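# Place tan bar as lower-right stroke of a 6

## Task

Set one tan bar down lying flat with its long axis running toward and away from the robot, so that its far end touches the near (robot-side) face of the yellow middle bar at that bar's right end, and the right edges of both bars line up, making the lower right stroke of the figure 6. Disturb nothing else, and finish with the robot in contact with no bar.

## Robot and tools

Robot: two arms, left_arm and right_arm, each with a parallel gripper and a wrist camera. Scene frame: origin at table-top height, halfway between the nominal arm bases; +x points out over the table, +y toward left_arm, +z up. Calibrated bases: left_arm at (-0.009, +0.292, 0) m, right_arm at (-0.006, -0.237, 0) m, both nearly unrotated. Arm names do not match image sides. A gripper's fingers point along its own +z and open and close along its y. end_effector_position (m) is the point between the finger pads, about 1 cm behind the tips; end_effector_quat_wxyz is in the same frame. Printed poses can be off by a few cm, more at long reach.

Cameras: cam_head_left, cam_head_right, cam_high, cam_low, cam_left_wrist, cam_right_wrist, each 672x504. Calibrations in OpenCV form are given; fixed cameras may have shifted slightly, and wrist views can lag while the arm moves.

execute_actions(actions, cameras): actions holds at most one item. An empty list just reports state and includes pictures. An action is {"rows": [...], "steps": N}: 1 to 15 rows, each exactly 14 numbers in [-1, 1], ordered dx, dy, dz, rx, ry, rz, opening for left_arm, then the same seven for right_arm; send all 14 even if one arm is idle. steps (default 15, max 15 for an action, minimum 10) are control steps of 1/30 s; each row lasts one step and the final row repeats. dx..rz are offsets, not poses: they count from each arm's Hand target at the start of the action, expressed in that Hand target's own axes, and every row counts from that same start, not from the previous row. Scale: 1.0 = 0.6 m for dx, dy, dz and 180 degrees for the rotation vector rx, ry, rz. opening is absolute: +1 fully open (0.094 m), -1 closed. {"steps": N} alone (N up to 300) is a wait. A rejected call moves nothing. The result arrives 10 steps before the action ends; those remaining steps run afterward, and the next action waits for them. Pictures come only when cameras asks or the list is empty.

move(target, speed, blend, blocking, cameras): target is one 14-number row as above, or a list of up to 15 such rows; every row is an offset from the same starting Hand targets, not from the previous row. Each gripper follows a straight line toward its pose; all paths end together, last at least 0.5 s and are cut at 10 s total. speed: m/s, 0.002 to 2.9, default 0.25 (turn rate up to twice that in rad/s), one value or one per row. blend: corner rounding in m for lists, default 0. blocking=false returns about 0.5 s after start. Paths do not avoid obstacles or the other arm. Opening changes in the first row are sent at the start; in later rows they are sent on arrival at that row. The result adds a move: line (done, off_target, moving, held, fault) and limits (paced = pose clipped, held = steps withheld). done means at rest within 10 mm and 2 degrees; neither done nor off_target tells you about contact.

wait(seconds 0 to 10): runs the scene without new commands; returns early if a running move ends. stop(): brakes a running move (needs room; fingers keep moving). zoom_image(camera, region [x0, y0, x1, y1] in pixels, at most 504x504): closer look at that camera's latest image. read_manual(section "licences"): licence texts only. finished_scene(scene): pass the current scene's number (1 here) once the bar is placed and the grippers are clear; it cannot be undone.

Hand target in a result is the pose the next offsets count from. A gripper may rest short of it by a few cm due to friction or load; sending zeros re-requests it; if still short, send the gap as an offset. To stop pushing into something, command a target back past the gripper. Each step, commanded orientation is clipped to within 40 degrees of the measured one. Avoid paths close to an arm's own base (can flip its shoulder); go around.

Gripping: grip_measured uses the opening scale; it reads slightly wide when empty and a little narrower than a squeezed part. Commanding about 0.05 below the first-touch reading gives full force (about 50 to 64 N per pad). To release, command well above grip_measured. grip_effort_nm is motor effort (negative closing) and is not a pad force. Joint torques include gravity; first three joints wrap at plus or minus 28 N m.

Avoid: dropping the bar or releasing it while it moves, hard hits or strong presses on bars, table or fixtures, knocking the other bars, anything falling off the table, grippers or wrist cameras meeting each other (the clearance check does not catch that), and force on a camera cable (cable contact counts as the arm touching). Motor heat from holding loads, stretched arms or pushing at unreachable poses: MOTOR HOT at 75 °C, fold-and-idle fault at 90 °C, arm collapse at 100 °C. Move smoothly and finish with both grippers off every bar.

Each tool is called after "Emit:" as name(argument=value, ...), one argument or row to a line, values as JSON.

## Session

Emit:
execute_actions(
  actions=[],
  cameras=["all"],
)

Emit:
zoom_image(
  camera="cam_head_left",
  region=[180, 160, 380, 310],
)

Emit:
zoom_image(
  camera="cam_head_right",
  region=[200, 160, 400, 310],
)

Scene clock: 0.00 s of 4000.00 s.
left_arm: end_effector_position=(+0.3826, +0.3089, +0.1205) grip_measured=+1.000 grip_effort_nm=n/a end_effector_quat_wxyz=(+0.626, -0.032, +0.777, +0.059) | right_arm: end_effector_position=(+0.3943, -0.2500, +0.1263) grip_measured=+1.000 grip_effort_nm=n/a end_effector_quat_wxyz=(+0.626, +0.037, +0.776, -0.069)
Joint positions: left_arm=[-0.059 1.521 0.303 1.005 -0.169 0.015 0.094] | right_arm=[0.073 1.53 0.349 0.968 0.215 -0.016 0.094]
Joint velocities: within noise
Joint torques (N m): no reading
Heat: left arm: 31 °C; right arm: 29 °C.
Hand target: left_arm +0.3837, +0.3089, +0.1226; +0.628, -0.033, +0.776, +0.058 | right_arm +0.3954, -0.2501, +0.1298; +0.629, +0.038, +0.773, -0.069
camera_calibration:
cam_left_wrist: T_world_to_cam=[[0.14722, -0.988075, -0.0450946, 0.256434], [-0.625871, -0.0577555, -0.777785, 0.385997], [0.765906, 0.142729, -0.626911, -0.171648], [0, 0, 0, 1]] pos_world=[0.335298, 0.300169, 0.204179]
cam_right_wrist: T_world_to_cam=[[-0.154719, -0.98501, 0.076266, -0.196517], [-0.60606, 0.0336644, -0.794706, 0.388315], [0.780227, -0.169178, -0.602184, -0.18162], [0, 0, 0, 1]] pos_world=[0.346641, -0.23737, 0.214215]

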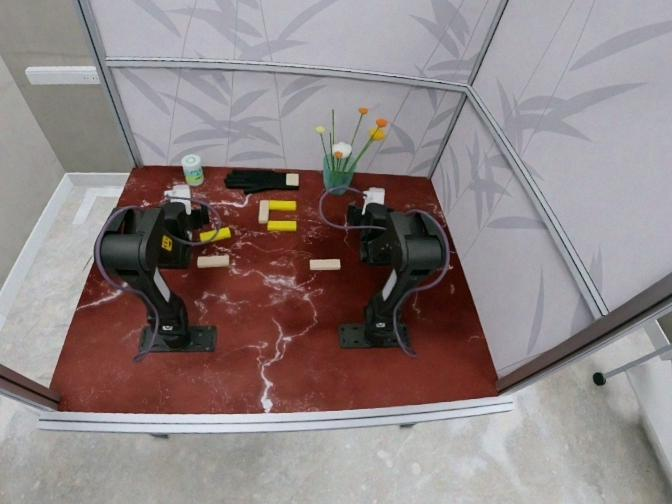

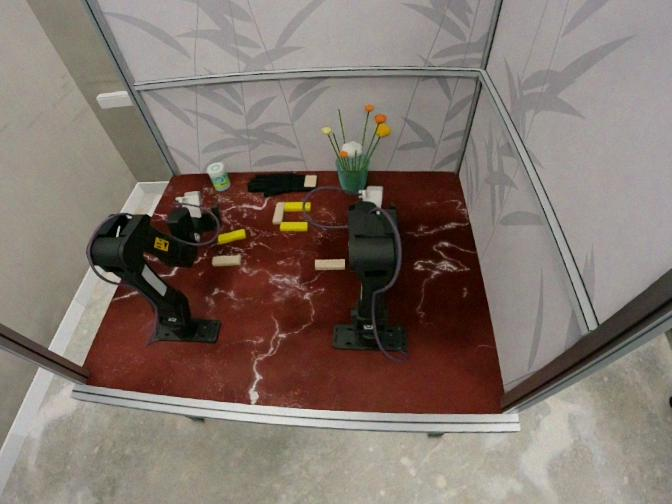

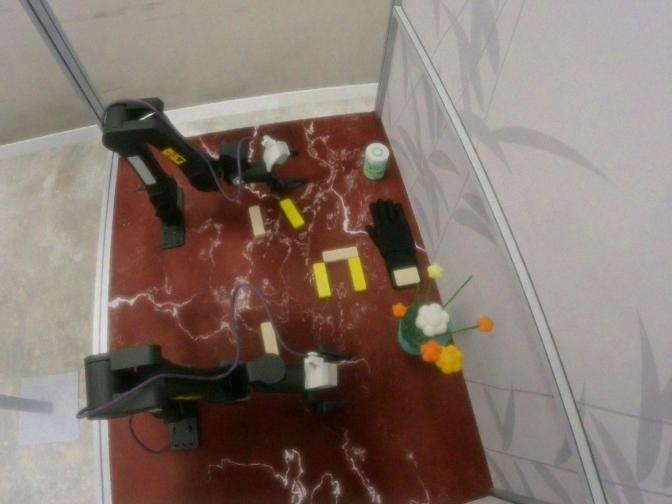

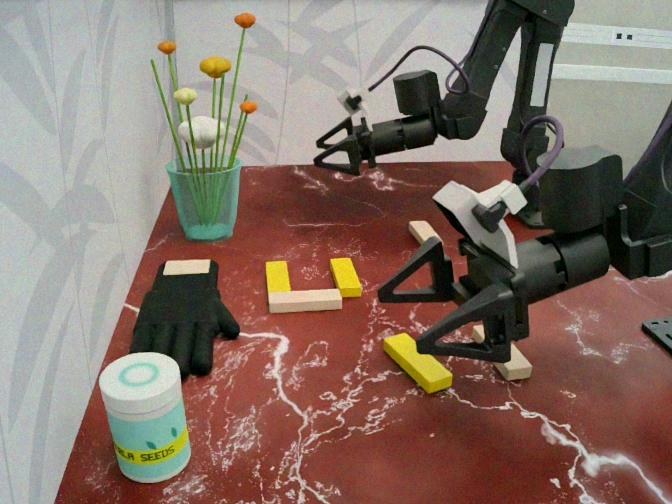

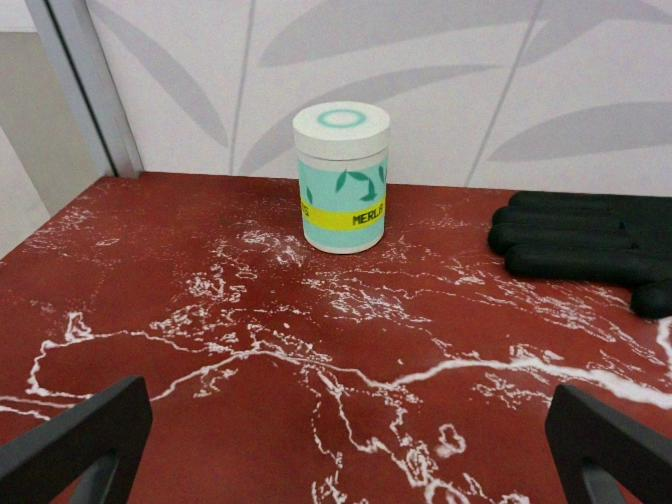

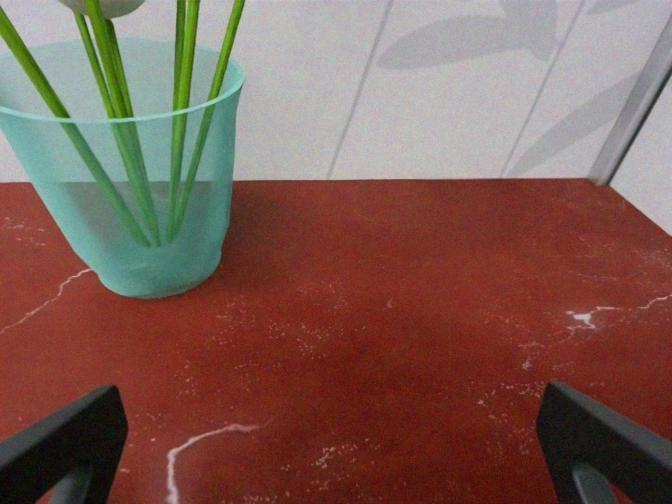

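Scaled by 2.520.

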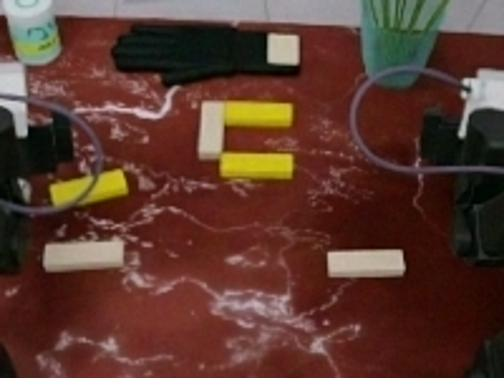

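Scaled by 2.520.

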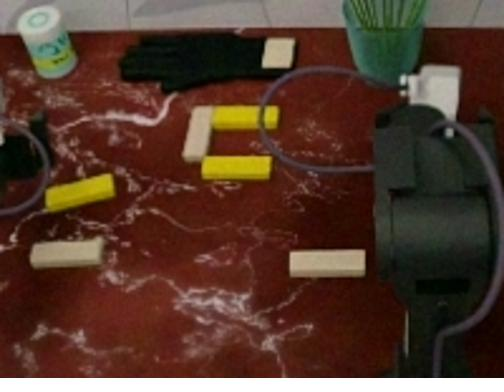

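Emit:
move(
  target=[0,0,0,0,0,0,1, 0.0948,0.1992,-0.2773,-0.3768,0.3023,-0.4378,0.5],
  speed=0.45,
  cameras=["cam_right_wrist","cam_high"],
)

Scene clock: 4.57 s of 4000.00 s.
left_arm: end_effector_position=(+0.3826, +0.3089, +0.1205) grip_measured=+1.000 grip_effort_nm=0.022 end_effector_quat_wxyz=(+0.626, -0.032, +0.777, +0.059) | right_arm: end_effector_position=(+0.2401, -0.1080, +0.0988) grip_measured=+0.502 grip_effort_nm=-0.061 end_effector_quat_wxyz=(-0.008, +0.702, -0.712, +0.001)
Joint positions: left_arm=[-0.059 1.521 0.303 1.005 -0.169 0.015 0.094] | right_arm=[0.489 1.585 1.213 -1.182 -0.002 -1.079 0.071]
Joint velocities: within noise
Joint torques (N m): left_arm=[-0.03 -5.3 5.53 1.78 -0.04 0.02] | right_arm=[0.16 -6.02 8.29 0.11 0.08 -0.12]
Heat: left arm: 32 °C; right arm: 30 °C.
Hand target: left_arm +0.3837, +0.3089, +0.1226; +0.628, -0.033, +0.776, +0.058 | right_arm +0.2401, -0.1078, +0.1003; +0.000, +0.707, -0.707, +0.000
Off the commanded pose: left_arm 0.002 m, 0 deg | right_arm 0.001 m, 1 deg.
Kept back: nothing.
move: done
camera_calibration:
cam_right_wrist: T_world_to_cam=[[0.999641, -0.000811152, 0.0267625, -0.244428], [-0.0119104, -0.908672, 0.41734, -0.0960372], [0.0239799, -0.417509, -0.908356, 0.131203], [0, 0, 0, 1]] pos_world=[0.24005, -0.0326862, 0.165801]
Images, in order (width x height): cam_high 672x504, cam_right_wrist 672x504.

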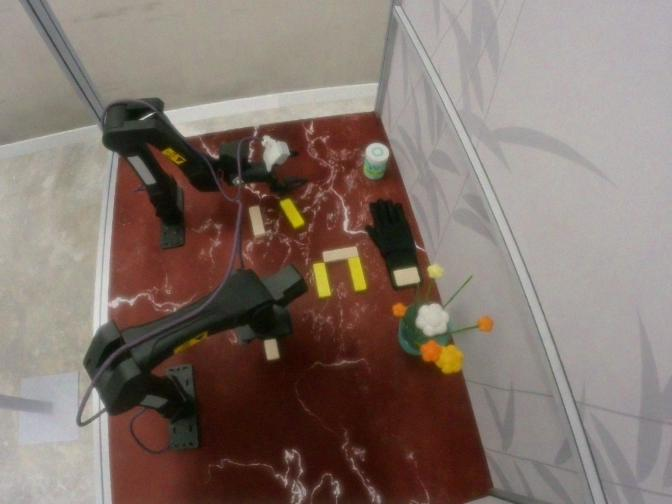

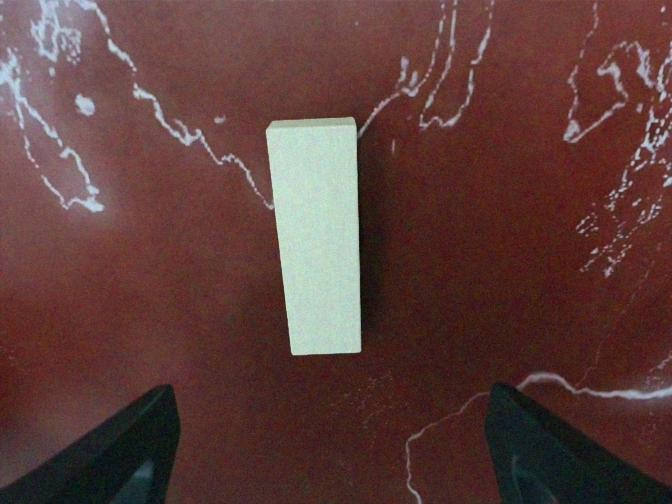

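Emit:
move(
  target=[
    [0,0,0,0,0,0,1, -0.013,0.0028,0.1488,0,0,-0.0161,0.5],
    [0,0,0,0,0,0,1, -0.013,0.0028,0.1488,0,0,-0.0161,-0.2],
    [0,0,0,0,0,0,1, -0.013,0.0028,0.1488,0,0,-0.0161,-0.6],
    [0,0,0,0,0,0,1, -0.013,0.0028,0.0422,0,0,-0.0161,-0.6],
    [0,0,0,0,0,0,1, -0.173,-0.1332,0.0755,0,0,0.5044,-0.6],
  ],
  speed=[0.12,0.12,0.12,0.15,0.32],
)

Scene clock: 12.57 s of 4000.00 s.
left_arm: end_effector_position=(+0.3826, +0.3089, +0.1205) grip_measured=+1.000 grip_effort_nm=0.012 end_effector_quat_wxyz=(+0.626, -0.032, +0.777, +0.059) | right_arm: end_effector_position=(+0.3209, -0.0056, +0.0592) grip_measured=-0.385 grip_effort_nm=-1.013 end_effector_quat_wxyz=(+0.009, +0.003, +1.000, +0.007)
Joint positions: left_arm=[-0.059 1.521 0.303 1.005 -0.169 0.015 0.094] | right_arm=[0.625 2.068 1.665 -1.144 -0.001 0.619 0.029]
Joint velocities: within noise
Joint torques (N m): left_arm=[0.02 -5.23 5.61 1.75 -0.02 0.01] | right_arm=[0.36 -10.13 8.39 0.14 0.05 0.05]
Heat: left arm: 33 °C; right arm: 31 °C.
Hand target: left_arm +0.3837, +0.3089, +0.1226; +0.628, -0.033, +0.776, +0.058 | right_arm +0.3201, -0.0041, +0.0549; +0.000, +0.007, +1.000, +0.000
Off the commanded pose: left_arm 0.002 m, 0 deg | right_arm 0.005 m, 1 deg.
Kept back: nothing.
move: done
camera_calibration:
cam_left_wrist: T_world_to_cam=[[0.14722, -0.988075, -0.0450946, 0.256434], [-0.625871, -0.0577555, -0.777785, 0.385997], [0.765906, 0.142729, -0.626911, -0.171648], [0, 0, 0, 1]] pos_world=[0.335298, 0.300169, 0.204179]
cam_right_wrist: T_world_to_cam=[[0.00709423, -0.999974, -0.000836192, -0.00950999], [-0.912334, -0.00681481, 0.40939, 0.309034], [-0.409385, -0.00214142, -0.912359, 0.277683], [0, 0, 0, 1]] pos_world=[0.395689, -0.0068091, 0.126823]

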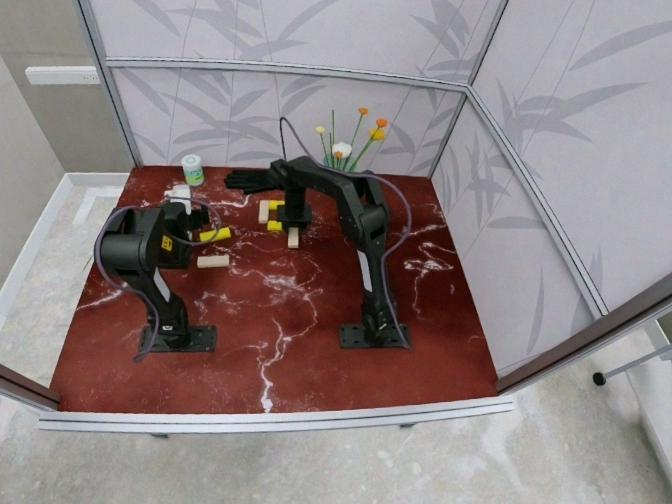

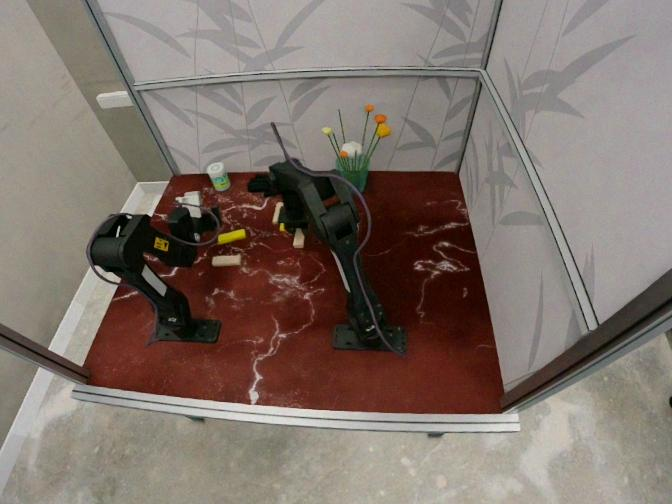

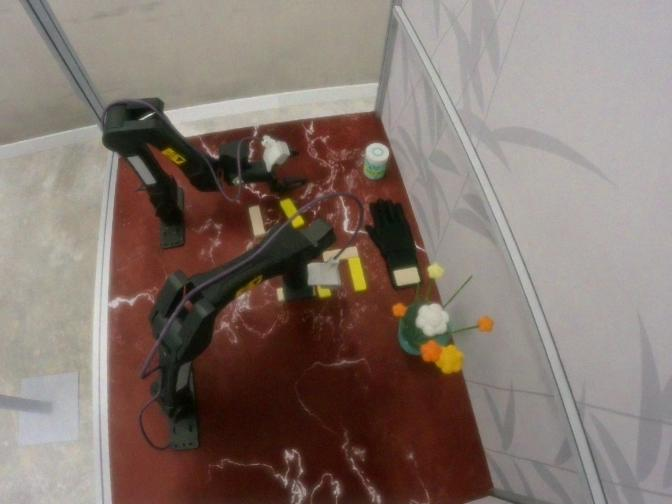

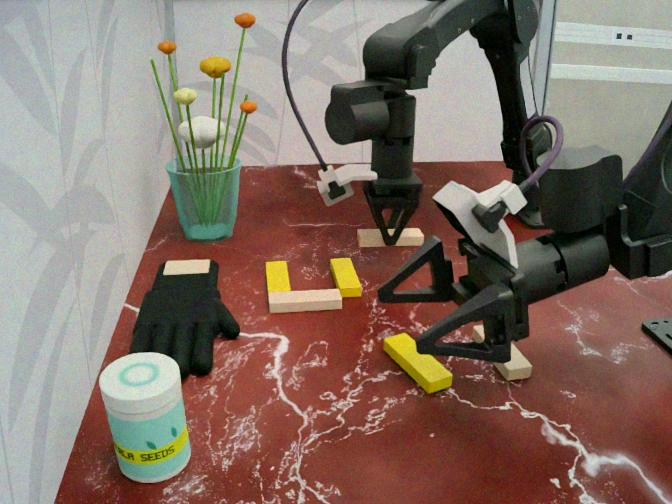

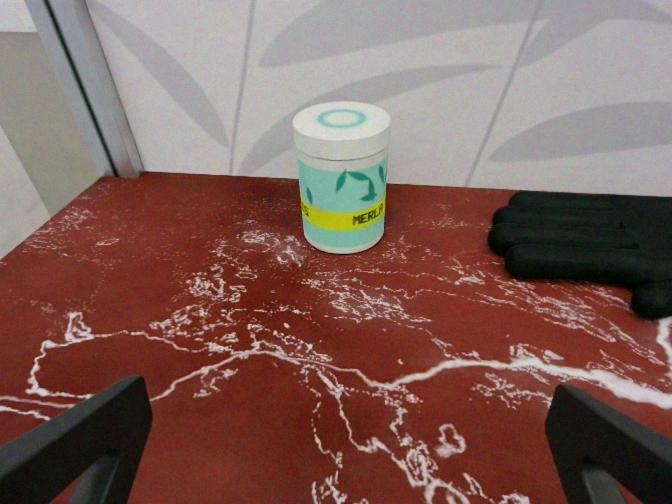

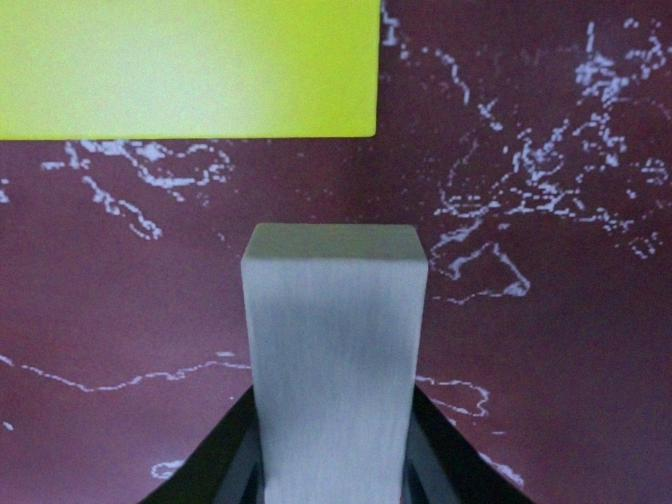

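Emit:
move(
  target=[0,0,0,0,0,0,1, -0.0197,0.0097,0.0748,0,0,-0.0033,-0.6],
  speed=0.08,
  cameras=["cam_right_wrist","cam_low"],
)

Scene clock: 14.50 s of 4000.00 s.
left_arm: end_effector_position=(+0.3826, +0.3089, +0.1205) grip_measured=+1.000 grip_effort_nm=0.017 end_effector_quat_wxyz=(+0.626, -0.032, +0.777, +0.059) | right_arm: end_effector_position=(+0.3301, +0.0009, +0.0199) grip_measured=-0.385 grip_effort_nm=-1.023 end_effector_quat_wxyz=(+0.002, +0.004, +1.000, +0.002)
Joint positions: left_arm=[-0.059 1.521 0.303 1.005 -0.169 0.015 0.094] | right_arm=[0.625 2.164 1.655 -1.057 -0.001 0.622 0.029]
Joint velocities: within noise
Joint torques (N m): left_arm=[-0.03 -5.2 5.49 1.75 -0.01 0.03] | right_arm=[-0.16 -11.07 5.75 0.46 0.06 -0.09]
Heat: left arm: 34 °C; right arm: 31 °C.
Hand target: left_arm +0.3837, +0.3089, +0.1226; +0.628, -0.033, +0.776, +0.058 | right_arm +0.3319, +0.0015, +0.0101; +0.000, +0.002, +1.000, +0.000
Off the commanded pose: left_arm 0.002 m, 0 deg | right_arm 0.010 m, 0 deg.
Kept back: nothing.
move: done
camera_calibration:
cam_right_wrist: T_world_to_cam=[[0.00451635, -0.999941, 0.00984313, -0.00246786], [-0.905975, 0.0000751965, 0.42333, 0.331112], [-0.423306, -0.0108295, -0.905922, 0.250043], [0, 0, 0, 1]] pos_world=[0.405835, 0.000215235, 0.0863741]
Images, in order (width x height): cam_low 672x504, cam_right_wrist 672x504.

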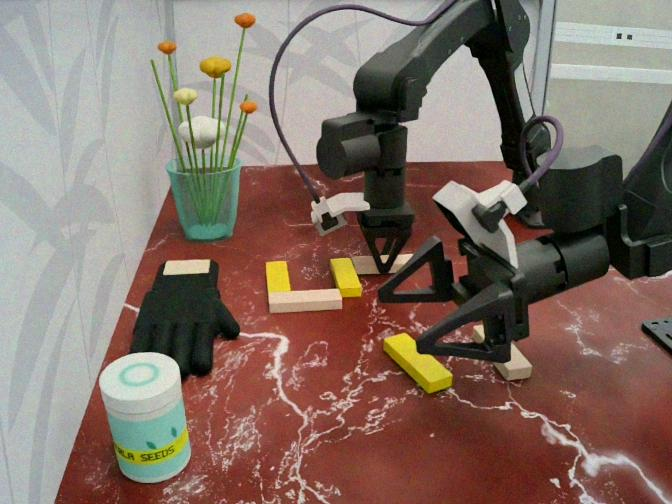

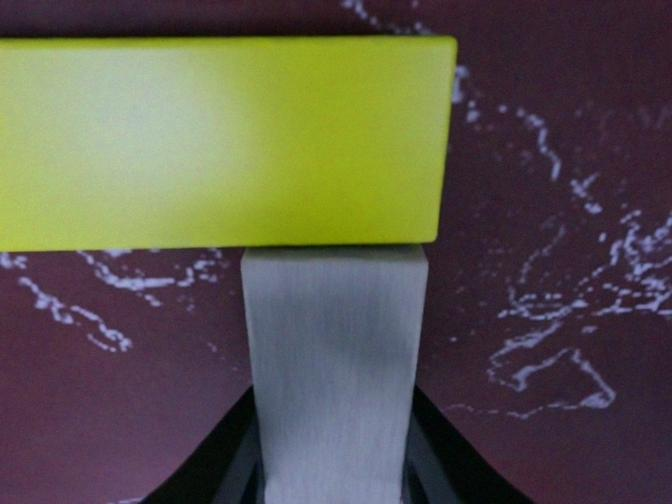

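Emit:
move(
  target=[0,0,0,0,0,0,1, 0,-0.0052,0,0,0,-0.0083,-0.6],
  speed=0.05,
  cameras=["cam_right_wrist"],
)

Scene clock: 15.67 s of 4000.00 s.
left_arm: end_effector_position=(+0.3826, +0.3089, +0.1205) grip_measured=+1.000 grip_effort_nm=0.017 end_effector_quat_wxyz=(+0.626, -0.032, +0.777, +0.059) | right_arm: end_effector_position=(+0.3299, -0.0006, +0.0182) grip_measured=-0.385 grip_effort_nm=-1.023 end_effector_quat_wxyz=(+0.001, -0.008, +1.000, +0.001)
Joint positions: left_arm=[-0.059 1.521 0.303 1.005 -0.169 0.015 0.094] | right_arm=[0.622 2.164 1.648 -1.052 -0.001 0.595 0.029]
Joint velocities: within noise
Joint torques (N m): left_arm=[-0.05 -5.22 5.57 1.75 -0.03 0.03] | right_arm=[-0.34 -11.67 5.42 0.43 0.06 -0.13]
Heat: left arm: 34 °C; right arm: 32 °C.
Hand target: left_arm +0.3837, +0.3089, +0.1226; +0.628, -0.033, +0.776, +0.058 | right_arm +0.3320, -0.0014, +0.0101; +0.000, -0.011, +1.000, +0.000
Off the commanded pose: left_arm 0.002 m, 0 deg | right_arm 0.008 m, 0 deg.
Kept back: nothing.
move: done
camera_calibration:
cam_right_wrist: T_world_to_cam=[[0.0281723, -0.999543, 0.010935, -0.0117586], [-0.905107, -0.0208647, 0.424672, 0.331432], [-0.42425, -0.0218613, -0.905281, 0.248752], [0, 0, 0, 1]] pos_world=[0.405846, 0.000600017, 0.0845693]
Images, in order (width x height): cam_right_wrist 672x504.

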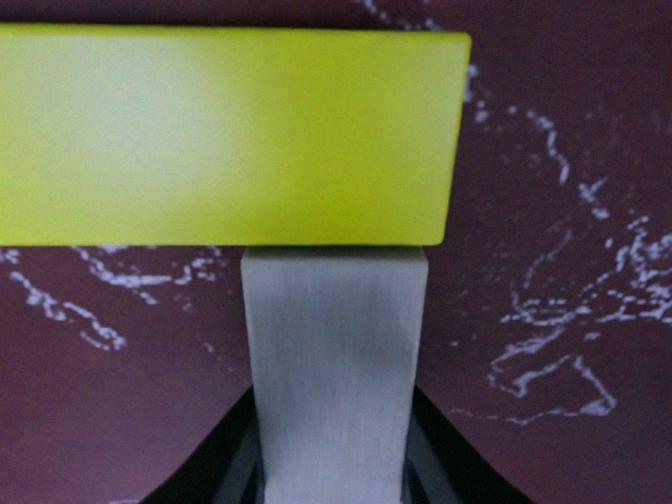

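Emit:
move(
  target=[0,0,0,0,0,0,1, -0.0032,-0.0053,-0.0017,0,0,0,-0.6],
  speed=0.04,
  cameras=["cam_right_wrist"],
)

Scene clock: 16.83 s of 4000.00 s.
left_arm: end_effector_position=(+0.3826, +0.3089, +0.1205) grip_measured=+1.000 grip_effort_nm=0.012 end_effector_quat_wxyz=(+0.626, -0.032, +0.777, +0.059) | right_arm: end_effector_position=(+0.3320, -0.0035, +0.0182) grip_measured=-0.385 grip_effort_nm=-1.009 end_effector_quat_wxyz=(+0.001, -0.009, +1.000, +0.001)
Joint positions: left_arm=[-0.059 1.521 0.303 1.005 -0.169 0.015 0.094] | right_arm=[0.613 2.164 1.648 -1.052 -0.001 0.585 0.029]
Joint velocities: within noise
Joint torques (N m): left_arm=[-0.03 -5.2 5.57 1.74 -0.01 0.02] | right_arm=[-0.5 -11.78 5.41 0.47 0.07 -0.11]
Heat: left arm: 34 °C; right arm: 32 °C.
Hand target: left_arm +0.3837, +0.3089, +0.1226; +0.628, -0.033, +0.776, +0.058 | right_arm +0.3339, -0.0047, +0.0111; +0.000, -0.011, +1.000, +0.000
Off the commanded pose: left_arm 0.002 m, 0 deg | right_arm 0.007 m, 0 deg.
Kept back: nothing.
move: done
camera_calibration:
cam_right_wrist: T_world_to_cam=[[0.0300504, -0.999489, 0.010916, -0.0153715], [-0.905092, -0.0225749, 0.424616, 0.333179], [-0.424152, -0.0226398, -0.905308, 0.2495], [0, 0, 0, 1]] pos_world=[0.407846, -0.00219357, 0.0845695]
Images, in order (width x height): cam_right_wrist 672x504.

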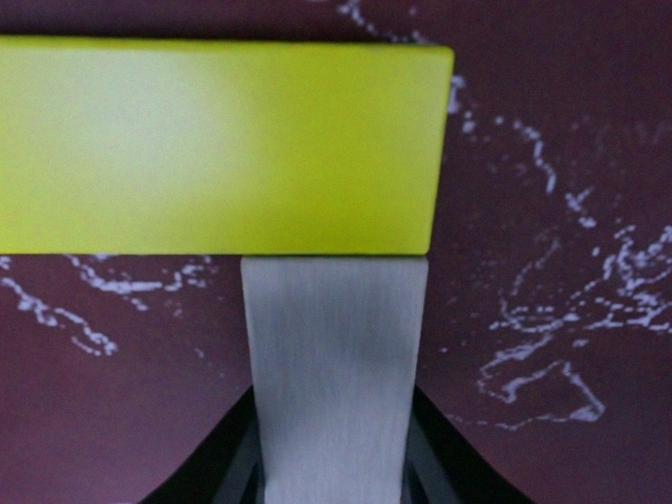

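Emit:
move(
  target=[0,0,0,0,0,0,1, -0.005,-0.0008,0.0025,0,0,0,-0.6],
  speed=0.04,
  cameras=["cam_right_wrist"],
)

Emit:
zoom_image(
  camera="cam_right_wrist",
  region=[220, 200, 450, 330],
)

Scene clock: 18.00 s of 4000.00 s.
left_arm: end_effector_position=(+0.3826, +0.3089, +0.1205) grip_measured=+1.000 grip_effort_nm=0.017 end_effector_quat_wxyz=(+0.626, -0.032, +0.777, +0.059) | right_arm: end_effector_position=(+0.3330, -0.0050, +0.0182) grip_measured=-0.385 grip_effort_nm=-1.018 end_effector_quat_wxyz=(+0.001, -0.009, +1.000, +0.001)
Joint positions: left_arm=[-0.059 1.521 0.303 1.005 -0.169 0.015 0.094] | right_arm=[0.609 2.164 1.648 -1.052 -0.001 0.58 0.029]
Joint velocities: within noise
Joint torques (N m): left_arm=[-0.03 -5.22 5.56 1.75 -0.01 0.03] | right_arm=[-0.57 -10.92 6.41 0.47 0.06 -0.12]
Heat: left arm: 34 °C; right arm: 33 °C.
Hand target: left_arm +0.3837, +0.3089, +0.1226; +0.628, -0.033, +0.776, +0.058 | right_arm +0.3370, -0.0051, +0.0096; +0.000, -0.011, +1.000, +0.000
Off the commanded pose: left_arm 0.002 m, 0 deg | right_arm 0.009 m, 0 deg.
Kept back: nothing.
move: done
camera_calibration:
cam_right_wrist: T_world_to_cam=[[0.0308542, -0.999464, 0.0109705, -0.0171311], [-0.905069, -0.0232792, 0.424628, 0.334039], [-0.424145, -0.0230306, -0.905302, 0.249888], [0, 0, 0, 1]] pos_world=[0.408846, -0.00359063, 0.0845695]
Images, in order (width x height): cam_right_wrist 672x504.

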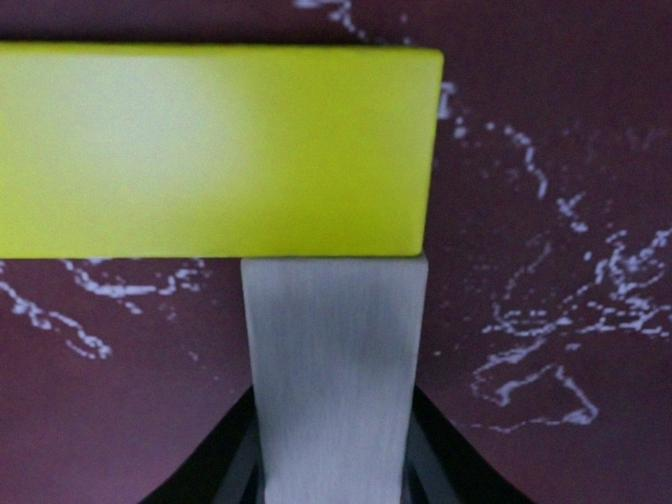

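Scaled by 2.191.

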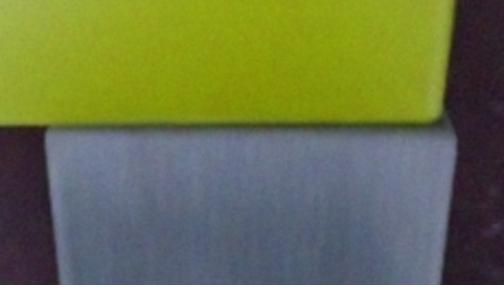

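Emit:
move(
  target=[0,0,0,0,0,0,1, -0.0025,0.0028,0.0067,0,0,0,-0.6],
  speed=0.04,
  cameras=["cam_right_wrist"],
)

Emit:
zoom_image(
  camera="cam_right_wrist",
  region=[220, 200, 450, 330],
)

Scene clock: 19.03 s of 4000.00 s.
left_arm: end_effector_position=(+0.3826, +0.3089, +0.1205) grip_measured=+1.000 grip_effort_nm=0.017 end_effector_quat_wxyz=(+0.626, -0.032, +0.777, +0.059) | right_arm: end_effector_position=(+0.3330, -0.0050, +0.0179) grip_measured=-0.385 grip_effort_nm=-1.009 end_effector_quat_wxyz=(+0.001, -0.009, +1.000, +0.001)
Joint positions: left_arm=[-0.059 1.521 0.303 1.005 -0.169 0.015 0.094] | right_arm=[0.609 2.165 1.648 -1.051 -0.001 0.58 0.029]
Joint velocities: within noise
Joint torques (N m): left_arm=[-0.06 -5.15 5.57 1.76 -0.01 0.02] | right_arm=[-0.38 -10.14 6.54 0.57 0.04 -0.12]
Heat: left arm: 34 °C; right arm: 33 °C.
Hand target: left_arm +0.3837, +0.3089, +0.1226; +0.628, -0.033, +0.776, +0.058 | right_arm +0.3384, -0.0034, +0.0055; +0.000, -0.011, +1.000, +0.000
Off the commanded pose: left_arm 0.002 m, 0 deg | right_arm 0.014 m, 0 deg.
Kept back: nothing.
move: off_target (right_arm)
camera_calibration:
cam_right_wrist: T_world_to_cam=[[0.0308565, -0.999461, 0.0111834, -0.017046], [-0.904918, -0.0231826, 0.424955, 0.334082], [-0.424466, -0.0232327, -0.905146, 0.249736], [0, 0, 0, 1]] pos_world=[0.408847, -0.00348995, 0.0842683]
Images, in order (width x height): cam_right_wrist 672x504.

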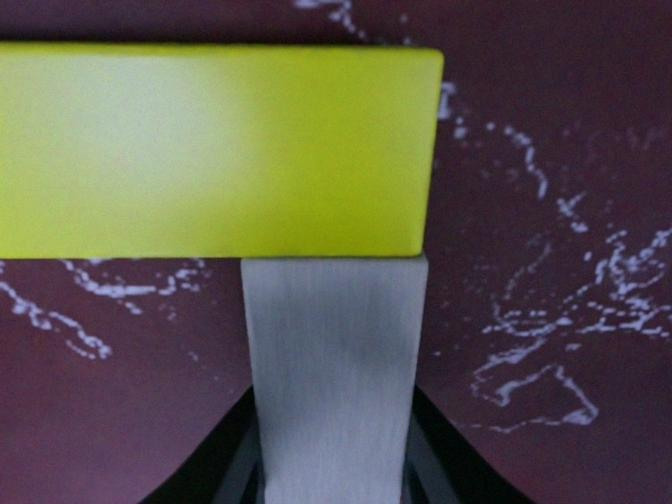

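Scaled by 2.191.

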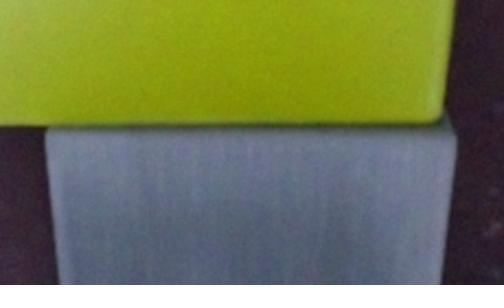

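Emit:
move(
  target=[0,0,0,0,0,0,1, 0.0033,0,-0.0067,0,0,0,-0.15],
  speed=0.03,
  cameras=["cam_right_wrist"],
)

Emit:
zoom_image(
  camera="cam_right_wrist",
  region=[220, 200, 450, 330],
)

Scene clock: 20.13 s of 4000.00 s.
left_arm: end_effector_position=(+0.3826, +0.3089, +0.1205) grip_measured=+1.000 grip_effort_nm=0.017 end_effector_quat_wxyz=(+0.626, -0.032, +0.777, +0.059) | right_arm: end_effector_position=(+0.3332, -0.0048, +0.0164) grip_measured=-0.151 grip_effort_nm=0.095 end_effector_quat_wxyz=(+0.000, -0.009, +1.000, +0.001)
Joint positions: left_arm=[-0.059 1.521 0.303 1.005 -0.169 0.015 0.094] | right_arm=[0.609 2.169 1.648 -1.049 -0.001 0.579 0.04]
Joint velocities: within noise
Joint torques (N m): left_arm=[0.02 -5.24 5.52 1.77 -0.01 0.02] | right_arm=[-0.1 -11.23 6.84 0.44 0.04 -0.07]
Heat: left arm: 34 °C; right arm: 33 °C.
Hand target: left_arm +0.3837, +0.3089, +0.1226; +0.628, -0.033, +0.776, +0.058 | right_arm +0.3364, -0.0034, +0.0095; +0.000, -0.011, +1.000, +0.000
Off the commanded pose: left_arm 0.002 m, 0 deg | right_arm 0.008 m, 0 deg.
Kept back: nothing.
move: done
camera_calibration:
cam_right_wrist: T_world_to_cam=[[0.0312623, -0.999442, 0.0117414, -0.0170465], [-0.904527, -0.0232913, 0.425779, 0.334813], [-0.425268, -0.0239312, -0.904751, 0.248711], [0, 0, 0, 1]] pos_world=[0.40915, -0.00328679, 0.0826653]
Images, in order (width x height): cam_right_wrist 672x504.

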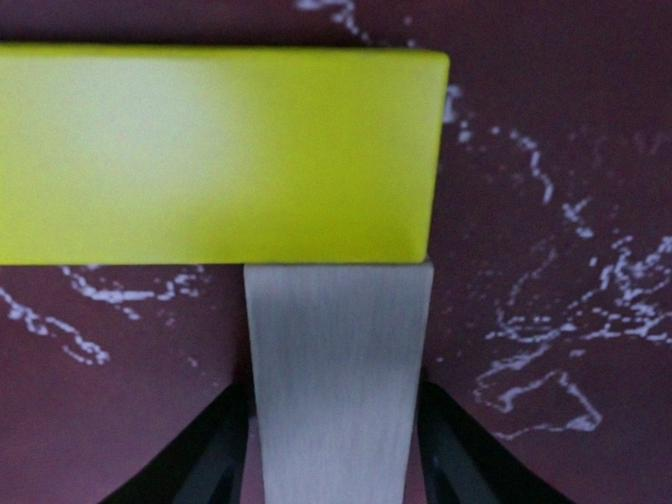

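Scaled by 2.191.

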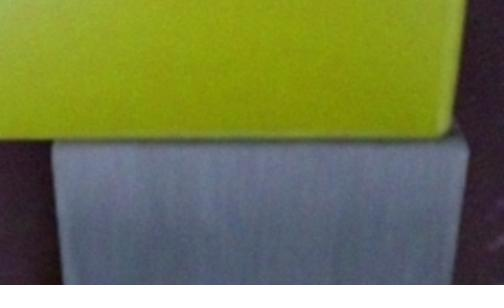

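Emit:
move(
  target=[
    [0,0,0,0,0,0,1, 0,0,0,0,0,0,0.3],
    [0,0,0,0,0,0,1, 0,0,-0.05,0,0,0,0.3],
    [0,0,0,0,0,0,1, 0.1,-0.05,-0.2,0,0,0,0.3],
  ],
  speed=[0.05,0.06,0.2],
  cameras=["cam_low","cam_high","cam_right_wrist"],
)

Emit:
zoom_image(
  camera="cam_low",
  region=[240, 230, 420, 320],
)

Emit:
zoom_image(
  camera="cam_high",
  region=[290, 240, 390, 320],
)

Scene clock: 23.00 s of 4000.00 s.
left_arm: end_effector_position=(+0.3826, +0.3089, +0.1205) grip_measured=+1.000 grip_effort_nm=0.017 end_effector_quat_wxyz=(+0.626, -0.032, +0.777, +0.059) | right_arm: end_effector_position=(+0.2825, -0.0328, +0.1227) grip_measured=+0.298 grip_effort_nm=0.095 end_effector_quat_wxyz=(+0.000, -0.014, +1.000, +0.000)
Joint positions: left_arm=[-0.059 1.521 0.303 1.005 -0.169 0.015 0.094] | right_arm=[0.624 1.885 1.659 -1.345 -0.001 0.585 0.061]
Joint velocities: within noise
Joint torques (N m): left_arm=[0.01 -5.19 5.55 1.75 0.01 0.02] | right_arm=[0.35 -12.3 6.09 0.12 0.05 0.08]
Heat: left arm: 34 °C; right arm: 34 °C.
Hand target: left_arm +0.3837, +0.3089, +0.1226; +0.628, -0.033, +0.776, +0.058 | right_arm +0.2772, -0.0347, +0.1297; +0.000, -0.011, +1.000, +0.000
Off the commanded pose: left_arm 0.002 m, 0 deg | right_arm 0.009 m, 0 deg.
Kept back: nothing.
move: done
camera_calibration:
cam_right_wrist: T_world_to_cam=[[0.0411503, -0.999074, 0.0125586, -0.0475483], [-0.903684, -0.0318537, 0.427013, 0.242405], [-0.426218, -0.0289207, -0.904158, 0.322702], [0, 0, 0, 1]] pos_world=[0.358556, -0.03045, 0.188861]
Images, in order (width x height): cam_high 672x504, cam_low 672x504, cam_right_wrist 672x504.

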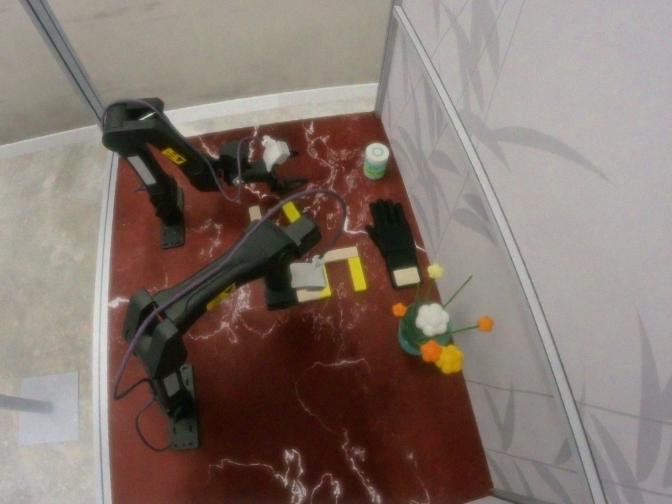

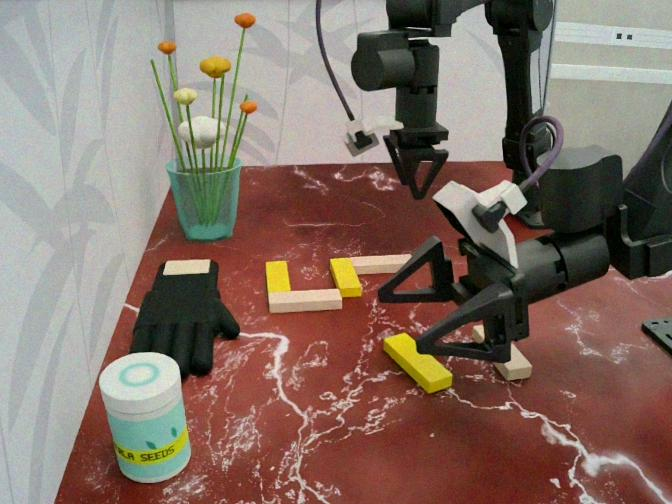

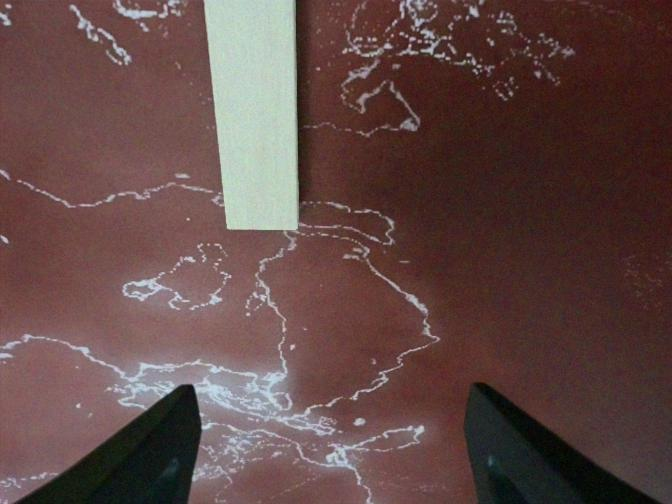

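Scaled by 2.800.

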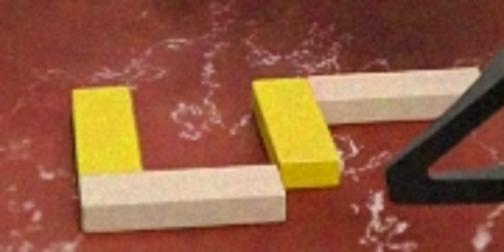

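Scaled by 5.040.

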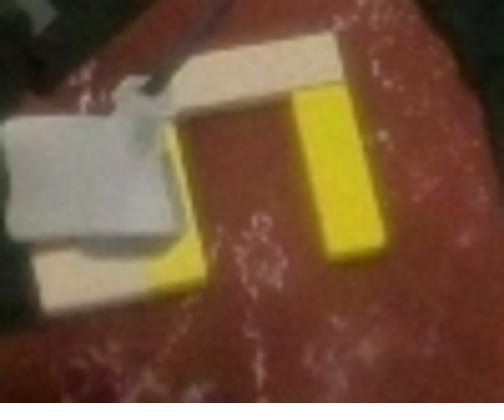

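Emit:
finished_scene(
  scene=2,
)

The scene is finished: the task was done.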